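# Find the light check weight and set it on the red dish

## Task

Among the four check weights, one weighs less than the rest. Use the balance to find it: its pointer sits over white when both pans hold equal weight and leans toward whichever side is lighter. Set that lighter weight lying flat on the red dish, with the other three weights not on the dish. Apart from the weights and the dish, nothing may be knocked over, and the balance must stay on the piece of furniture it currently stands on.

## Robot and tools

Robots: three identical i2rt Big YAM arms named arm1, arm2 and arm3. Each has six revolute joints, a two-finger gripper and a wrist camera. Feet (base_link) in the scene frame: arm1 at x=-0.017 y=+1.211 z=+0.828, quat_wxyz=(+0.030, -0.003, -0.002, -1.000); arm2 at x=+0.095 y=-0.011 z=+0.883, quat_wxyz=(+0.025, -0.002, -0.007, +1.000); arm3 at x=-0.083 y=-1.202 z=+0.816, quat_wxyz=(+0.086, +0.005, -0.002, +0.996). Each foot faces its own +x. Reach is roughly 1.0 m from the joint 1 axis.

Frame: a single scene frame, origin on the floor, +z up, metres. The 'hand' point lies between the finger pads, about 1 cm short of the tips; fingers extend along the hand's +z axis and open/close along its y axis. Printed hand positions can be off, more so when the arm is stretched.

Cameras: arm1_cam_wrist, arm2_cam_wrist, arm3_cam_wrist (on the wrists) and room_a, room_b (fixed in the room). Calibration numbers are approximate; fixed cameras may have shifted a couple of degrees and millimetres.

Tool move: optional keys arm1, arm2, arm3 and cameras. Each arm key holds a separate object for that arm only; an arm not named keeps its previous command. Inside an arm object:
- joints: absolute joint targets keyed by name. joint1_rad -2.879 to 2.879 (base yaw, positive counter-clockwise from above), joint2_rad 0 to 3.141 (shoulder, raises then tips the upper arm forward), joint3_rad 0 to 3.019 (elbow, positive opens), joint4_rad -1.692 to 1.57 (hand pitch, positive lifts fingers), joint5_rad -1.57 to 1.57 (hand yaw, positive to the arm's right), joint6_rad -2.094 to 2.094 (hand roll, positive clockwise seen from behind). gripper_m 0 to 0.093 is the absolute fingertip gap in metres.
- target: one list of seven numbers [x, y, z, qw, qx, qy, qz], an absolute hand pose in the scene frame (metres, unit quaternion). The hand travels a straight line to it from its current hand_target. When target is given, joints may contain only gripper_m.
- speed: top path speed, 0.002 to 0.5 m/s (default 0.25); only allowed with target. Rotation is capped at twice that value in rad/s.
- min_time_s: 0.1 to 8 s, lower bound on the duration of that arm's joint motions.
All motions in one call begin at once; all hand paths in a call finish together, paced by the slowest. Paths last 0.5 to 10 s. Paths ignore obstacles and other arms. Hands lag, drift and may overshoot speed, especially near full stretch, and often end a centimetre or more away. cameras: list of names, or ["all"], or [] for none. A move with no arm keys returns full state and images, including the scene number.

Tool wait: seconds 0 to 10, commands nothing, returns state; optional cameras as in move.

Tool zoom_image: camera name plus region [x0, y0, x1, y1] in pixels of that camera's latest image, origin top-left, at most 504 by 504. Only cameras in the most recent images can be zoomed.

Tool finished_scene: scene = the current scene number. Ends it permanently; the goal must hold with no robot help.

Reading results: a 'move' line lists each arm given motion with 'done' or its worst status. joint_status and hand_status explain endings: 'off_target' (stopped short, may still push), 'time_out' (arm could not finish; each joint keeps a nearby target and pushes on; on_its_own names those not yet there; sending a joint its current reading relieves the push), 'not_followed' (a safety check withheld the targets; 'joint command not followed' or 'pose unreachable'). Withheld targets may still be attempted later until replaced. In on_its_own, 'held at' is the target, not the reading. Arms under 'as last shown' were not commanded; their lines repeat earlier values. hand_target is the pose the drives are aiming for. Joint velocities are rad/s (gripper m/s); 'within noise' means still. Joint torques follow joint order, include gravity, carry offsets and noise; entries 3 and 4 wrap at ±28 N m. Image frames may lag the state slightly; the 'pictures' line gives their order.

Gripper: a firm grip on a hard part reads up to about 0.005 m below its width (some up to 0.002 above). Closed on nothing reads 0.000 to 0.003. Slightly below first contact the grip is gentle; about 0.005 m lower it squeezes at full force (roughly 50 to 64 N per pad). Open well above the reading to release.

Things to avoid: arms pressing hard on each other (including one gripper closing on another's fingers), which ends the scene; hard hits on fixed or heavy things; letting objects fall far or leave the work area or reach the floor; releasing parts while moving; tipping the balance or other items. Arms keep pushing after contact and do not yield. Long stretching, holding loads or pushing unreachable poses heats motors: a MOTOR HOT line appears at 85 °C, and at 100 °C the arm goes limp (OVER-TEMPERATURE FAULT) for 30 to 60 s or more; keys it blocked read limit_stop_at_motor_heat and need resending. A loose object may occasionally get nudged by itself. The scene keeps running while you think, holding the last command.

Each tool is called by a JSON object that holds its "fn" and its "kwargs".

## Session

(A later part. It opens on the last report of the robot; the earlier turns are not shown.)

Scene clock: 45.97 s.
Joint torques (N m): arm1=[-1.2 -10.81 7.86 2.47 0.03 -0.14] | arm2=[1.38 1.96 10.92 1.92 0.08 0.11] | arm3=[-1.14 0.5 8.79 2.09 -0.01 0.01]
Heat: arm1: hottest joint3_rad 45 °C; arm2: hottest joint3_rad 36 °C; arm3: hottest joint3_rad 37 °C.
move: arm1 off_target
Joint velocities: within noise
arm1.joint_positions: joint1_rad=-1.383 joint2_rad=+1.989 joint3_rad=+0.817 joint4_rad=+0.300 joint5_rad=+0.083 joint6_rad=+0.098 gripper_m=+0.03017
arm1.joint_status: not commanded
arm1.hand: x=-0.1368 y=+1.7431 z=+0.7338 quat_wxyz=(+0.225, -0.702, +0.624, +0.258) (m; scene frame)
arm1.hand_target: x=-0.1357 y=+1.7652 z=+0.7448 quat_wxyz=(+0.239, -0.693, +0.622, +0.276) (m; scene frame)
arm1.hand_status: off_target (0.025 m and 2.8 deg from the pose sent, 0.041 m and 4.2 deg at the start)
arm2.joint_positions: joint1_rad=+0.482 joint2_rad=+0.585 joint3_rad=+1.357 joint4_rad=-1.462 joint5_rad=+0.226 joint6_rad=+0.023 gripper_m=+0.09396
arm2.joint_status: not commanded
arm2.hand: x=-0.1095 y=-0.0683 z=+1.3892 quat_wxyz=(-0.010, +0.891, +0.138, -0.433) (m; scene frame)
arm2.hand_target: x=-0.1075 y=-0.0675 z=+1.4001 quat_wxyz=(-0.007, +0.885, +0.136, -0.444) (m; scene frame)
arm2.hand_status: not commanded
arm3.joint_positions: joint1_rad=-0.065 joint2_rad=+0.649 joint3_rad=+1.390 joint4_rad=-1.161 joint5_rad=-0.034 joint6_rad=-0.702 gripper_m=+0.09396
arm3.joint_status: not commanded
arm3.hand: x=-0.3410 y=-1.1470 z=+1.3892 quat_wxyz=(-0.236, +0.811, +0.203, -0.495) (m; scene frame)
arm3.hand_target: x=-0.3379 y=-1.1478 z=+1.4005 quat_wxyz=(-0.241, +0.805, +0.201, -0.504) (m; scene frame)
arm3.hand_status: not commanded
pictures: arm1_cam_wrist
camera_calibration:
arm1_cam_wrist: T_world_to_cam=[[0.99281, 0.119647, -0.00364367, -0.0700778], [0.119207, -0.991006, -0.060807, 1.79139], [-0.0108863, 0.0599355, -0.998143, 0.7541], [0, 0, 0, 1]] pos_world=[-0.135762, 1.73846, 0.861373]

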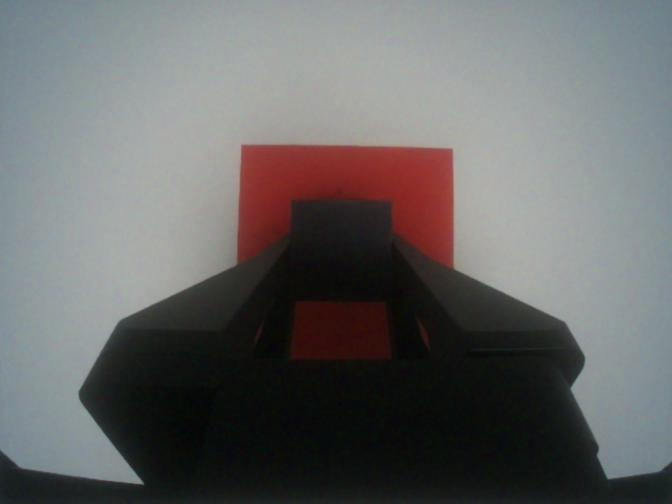

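{"fn": "move", "kwargs": {"arm1": {"target": [-0.136, 1.767, 0.731, 0.239, -0.693, 0.622, 0.276], "speed": 0.05}, "cameras": ["arm1_cam_wrist"]}}

{"fn": "zoom_image", "kwargs": {"camera": "arm1_cam_wrist", "region": [220, 120, 472, 360]}}

Scene clock: 47.27 s.
Joint torques (N m): arm1=[-1.08 -10.7 7.53 2.36 0 -0.12] | arm2=[1.61 2.2 10.99 1.95 0.07 0.12] | arm3=[-1.2 0.5 8.79 2.11 -0.01 0.02]
Heat: arm1: hottest joint3_rad 45 °C; arm2: hottest joint3_rad 36 °C; arm3: hottest joint3_rad 37 °C.
move: arm1 off_target
Joint velocities: within noise
arm1.joint_positions: joint1_rad=-1.383 joint2_rad=+2.025 joint3_rad=+0.824 joint4_rad=+0.329 joint5_rad=+0.083 joint6_rad=+0.098 gripper_m=+0.03017
arm1.joint_status: not commanded
arm1.hand: x=-0.1372 y=+1.7440 z=+0.7216 quat_wxyz=(+0.224, -0.702, +0.624, +0.258) (m; scene frame)
arm1.hand_target: x=-0.1357 y=+1.7660 z=+0.7316 quat_wxyz=(+0.239, -0.693, +0.622, +0.276) (m; scene frame)
arm1.hand_status: off_target (0.025 m and 2.8 deg from the pose sent, 0.024 m and 2.9 deg at the start)
arm2, arm3: as last shown
pictures: arm1_cam_wrist
camera_calibration:
arm1_cam_wrist: T_world_to_cam=[[0.992782, 0.119866, -0.00393823, -0.0699668], [0.119408, -0.990985, -0.0607459, 1.79152], [-0.0111841, 0.0598372, -0.998145, 0.741897], [0, 0, 0, 1]] pos_world=[-0.136162, 1.73936, 0.849073]

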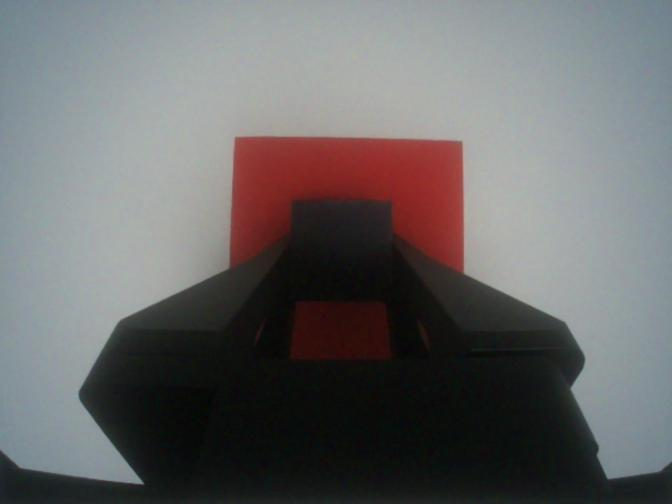

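Scaled by 2.000 from the camera's 672x504 image, which has a finer 960x720 frame.

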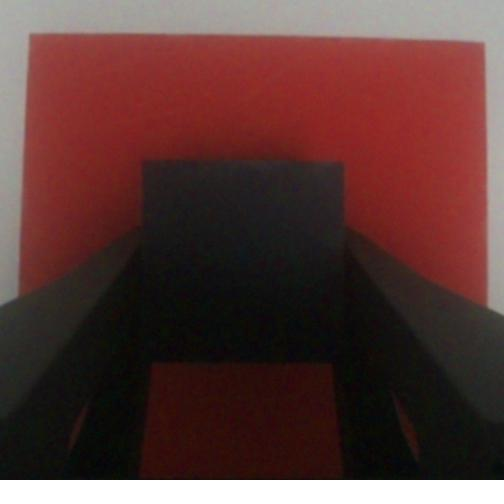

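{"fn": "move", "kwargs": {"arm1": {"target": [-0.136, 1.767, 0.726, 0.239, -0.693, 0.622, 0.276], "speed": 0.03}, "cameras": ["arm1_cam_wrist"]}}

{"fn": "zoom_image", "kwargs": {"camera": "arm1_cam_wrist", "region": [220, 120, 472, 360]}}

Scene clock: 48.53 s.
Joint torques (N m): arm1=[-1.44 -11.05 7.5 2.32 0 -0.13] | arm2=[1.49 2.2 11.02 1.91 0.09 0.11] | arm3=[-0.97 0.32 8.77 2.06 -0.01 0.01]
Heat: arm1: hottest joint3_rad 44 °C; arm2: hottest joint3_rad 36 °C; arm3: hottest joint3_rad 37 °C.
move: arm1 off_target
Joint velocities: within noise
arm1.joint_positions: joint1_rad=-1.383 joint2_rad=+2.038 joint3_rad=+0.828 joint4_rad=+0.341 joint5_rad=+0.083 joint6_rad=+0.098 gripper_m=+0.03017
arm1.joint_status: not commanded
arm1.hand: x=-0.1375 y=+1.7451 z=+0.7179 quat_wxyz=(+0.225, -0.702, +0.624, +0.259) (m; scene frame)
arm1.hand_target: x=-0.1357 y=+1.7662 z=+0.7267 quat_wxyz=(+0.239, -0.693, +0.622, +0.276) (m; scene frame)
arm1.hand_status: off_target (0.023 m and 2.7 deg from the pose sent, 0.023 m and 2.8 deg at the start)
arm2, arm3: as last shown
pictures: arm1_cam_wrist
camera_calibration:
arm1_cam_wrist: T_world_to_cam=[[0.992784, 0.119835, -0.00437702, -0.0694548], [0.119314, -0.990803, -0.0638197, 1.79437], [-0.0119846, 0.0628369, -0.997952, 0.732664], [0, 0, 0, 1]] pos_world=[-0.13636, 1.74016, 0.845376]

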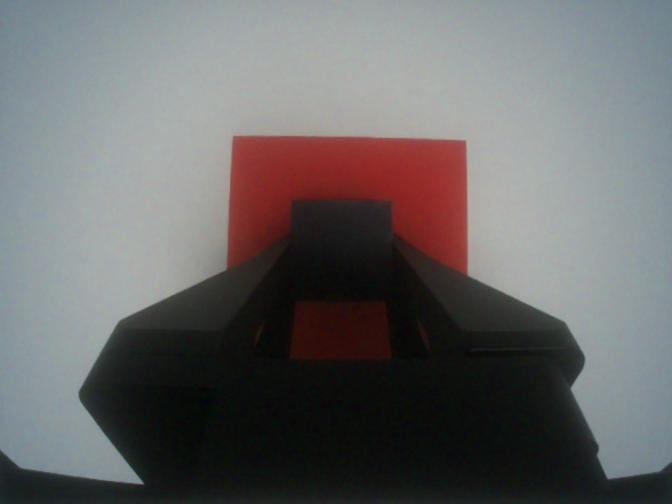

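Scaled by 2.000 from the camera's 672x504 image, which has a finer 960x720 frame.

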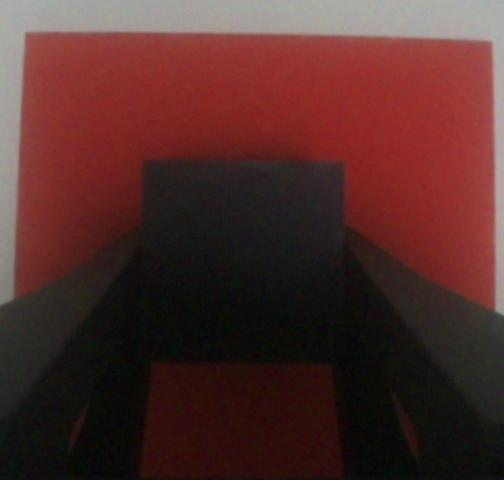

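{"fn": "move", "kwargs": {"arm1": {"target": [-0.136, 1.767, 0.722, 0.239, -0.693, 0.622, 0.276], "speed": 0.03}, "cameras": ["arm1_cam_wrist"]}}

{"fn": "zoom_image", "kwargs": {"camera": "arm1_cam_wrist", "region": [220, 120, 472, 360]}}

Scene clock: 49.73 s.
Joint torques (N m): arm1=[-1.08 -10.05 7.62 2.22 0.05 -0.16] | arm2=[1.26 2.14 10.92 1.89 0.08 0.11] | arm3=[-1.14 0.44 8.83 2.1 -0.01 0.01]
Heat: arm1: hottest joint3_rad 44 °C; arm2: hottest joint3_rad 36 °C; arm3: hottest joint3_rad 37 °C.
move: arm1 off_target
Joint velocities: within noise
arm1.joint_positions: joint1_rad=-1.383 joint2_rad=+2.043 joint3_rad=+0.828 joint4_rad=+0.353 joint5_rad=+0.083 joint6_rad=+0.098 gripper_m=+0.03017
arm1.joint_status: not commanded
arm1.hand: x=-0.1378 y=+1.7460 z=+0.7169 quat_wxyz=(+0.227, -0.701, +0.623, +0.262) (m; scene frame)
arm1.hand_target: x=-0.1357 y=+1.7662 z=+0.7227 quat_wxyz=(+0.239, -0.693, +0.622, +0.276) (m; scene frame)
arm1.hand_status: off_target (0.022 m and 2.3 deg from the pose sent, 0.022 m and 2.7 deg at the start)
arm2, arm3: as last shown
pictures: arm1_cam_wrist
camera_calibration:
arm1_cam_wrist: T_world_to_cam=[[0.992787, 0.11978, -0.00506898, -0.0687927], [0.119138, -0.990418, -0.0698504, 1.79879], [-0.0133871, 0.0687427, -0.997545, 0.720852], [0, 0, 0, 1]] pos_world=[-0.136357, 1.74024, 0.84438]

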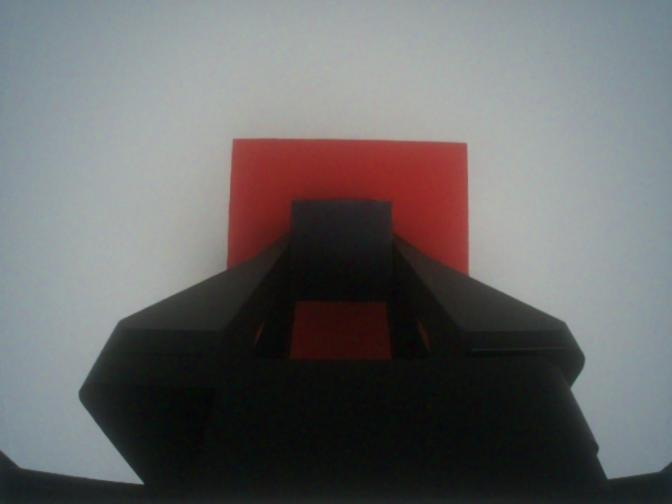

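Scaled by 2.000 from the camera's 672x504 image, which has a finer 960x720 frame.

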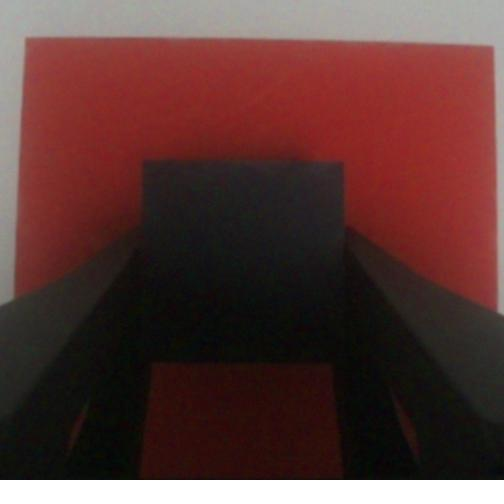

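{"fn": "move", "kwargs": {"arm1": {"joints": {"gripper_m": 0.065}}}}

{"fn": "move", "kwargs": {"arm1": {"target": [-0.124, 1.67, 0.86, 0.239, -0.693, 0.622, 0.276], "speed": 0.15}, "cameras": ["arm1_cam_wrist", "room_a", "room_b"]}}

{"fn": "zoom_image", "kwargs": {"camera": "arm1_cam_wrist", "region": [240, 100, 440, 260]}}

{"fn": "zoom_image", "kwargs": {"camera": "room_b", "region": [420, 215, 520, 305]}}

Scene clock: 50.63 s.
Joint torques (N m): arm1=[-1.61 -10.81 7.01 2.21 0.04 -0.14] | arm2=[1.61 1.9 10.95 1.95 0.08 0.11] | arm3=[-1.08 0.44 8.79 2.07 -0.01 0.02]
Heat: arm1: hottest joint3_rad 44 °C; arm2: hottest joint3_rad 36 °C; arm3: hottest joint3_rad 37 °C.
move: arm1 done
Joint velocities: within noise
arm1.joint_positions: joint1_rad=-1.383 joint2_rad=+2.044 joint3_rad=+0.835 joint4_rad=+0.356 joint5_rad=+0.082 joint6_rad=+0.098 gripper_m=+0.06485
arm1.joint_status: all done
arm1.hand: x=-0.1388 y=+1.7501 z=+0.7190 quat_wxyz=(+0.229, -0.700, +0.623, +0.265) (m; scene frame)
arm1.hand_target: x=-0.1357 y=+1.7661 z=+0.7226 quat_wxyz=(+0.239, -0.693, +0.622, +0.276) (m; scene frame)
arm1.hand_status: not commanded
arm2, arm3: as last shown
pictures: none

Scene clock: 52.60 s.
Joint torques (N m): arm1=[0.56 -9.35 7.45 1.29 0.18 0.02] | arm2=[1.38 2.2 11 1.95 0.09 0.11] | arm3=[-1.14 0.38 8.77 2.13 0 0.01]
Heat: arm1: hottest joint3_rad 44 °C; arm2: hottest joint3_rad 37 °C; arm3: hottest joint3_rad 37 °C.
move: arm1 off_target
Joint velocities: within noise
arm1.joint_positions: joint1_rad=-1.377 joint2_rad=+1.523 joint3_rad=+0.604 joint4_rad=+0.077 joint5_rad=+0.100 joint6_rad=+0.104 gripper_m=+0.06492
arm1.joint_status: not commanded
arm1.hand: x=-0.1172 y=+1.6686 z=+0.8503 quat_wxyz=(+0.237, -0.696, +0.623, +0.267) (m; scene frame)
arm1.hand_target: x=-0.1240 y=+1.6700 z=+0.8598 quat_wxyz=(+0.239, -0.693, +0.622, +0.276) (m; scene frame)
arm1.hand_status: off_target (0.012 m and 1.2 deg from the pose sent, 0.163 m and 1.8 deg at the start)
arm2, arm3: as last shown
pictures: arm1_cam_wrist, room_a, room_b
camera_calibration:
arm1_cam_wrist: T_world_to_cam=[[0.99386, 0.110637, 0.00118348, -0.06916], [0.110278, -0.98965, -0.0918292, 1.74532], [-0.00898848, 0.0913958, -0.995774, 0.820711], [0, 0, 0, 1]] pos_world=[-0.116358, 1.6599, 0.977596]

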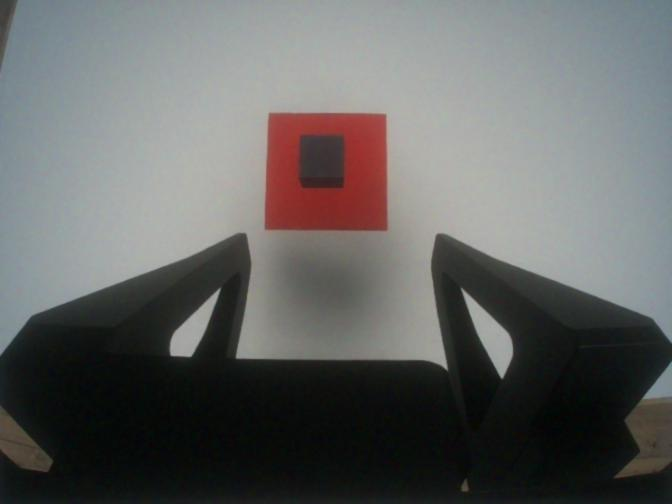

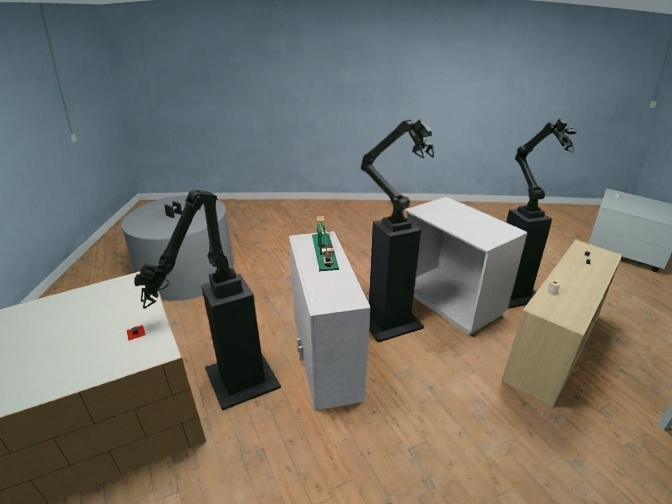

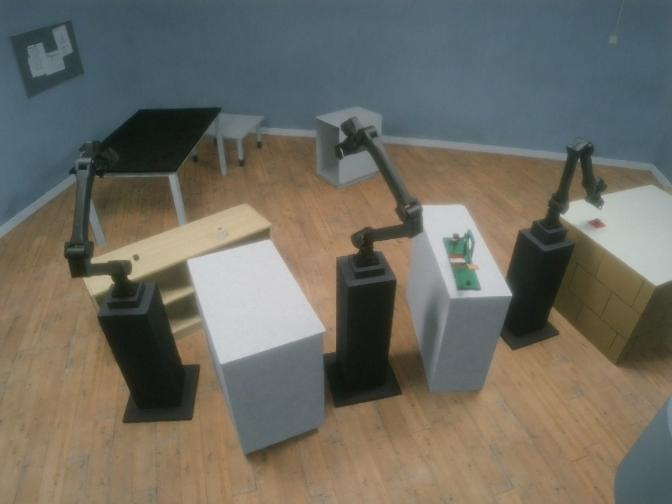

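Scaled by 2.520 from the camera's 672x504 image, which has a finer 960x720 frame.

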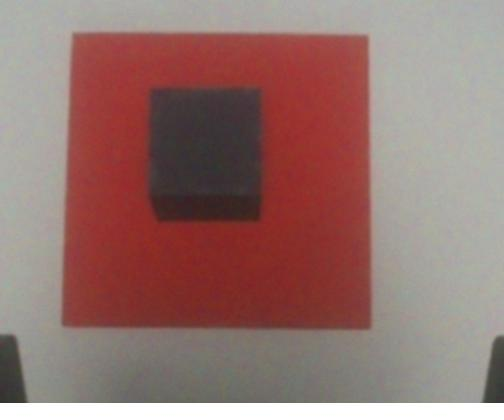

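Scaled by 5.040 from the camera's 672x504 image, which has a finer 960x720 frame.

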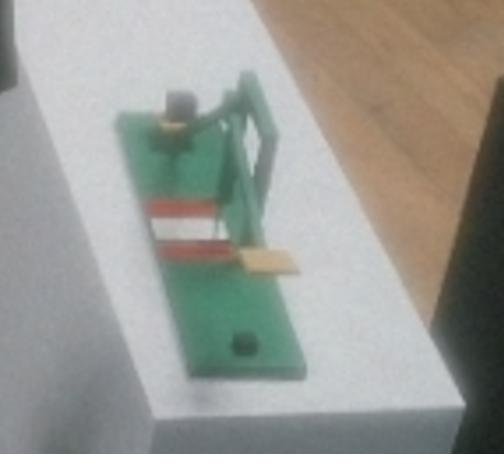

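{"fn": "finished_scene", "kwargs": {"scene": 1}}

The scene is finished: the task was done.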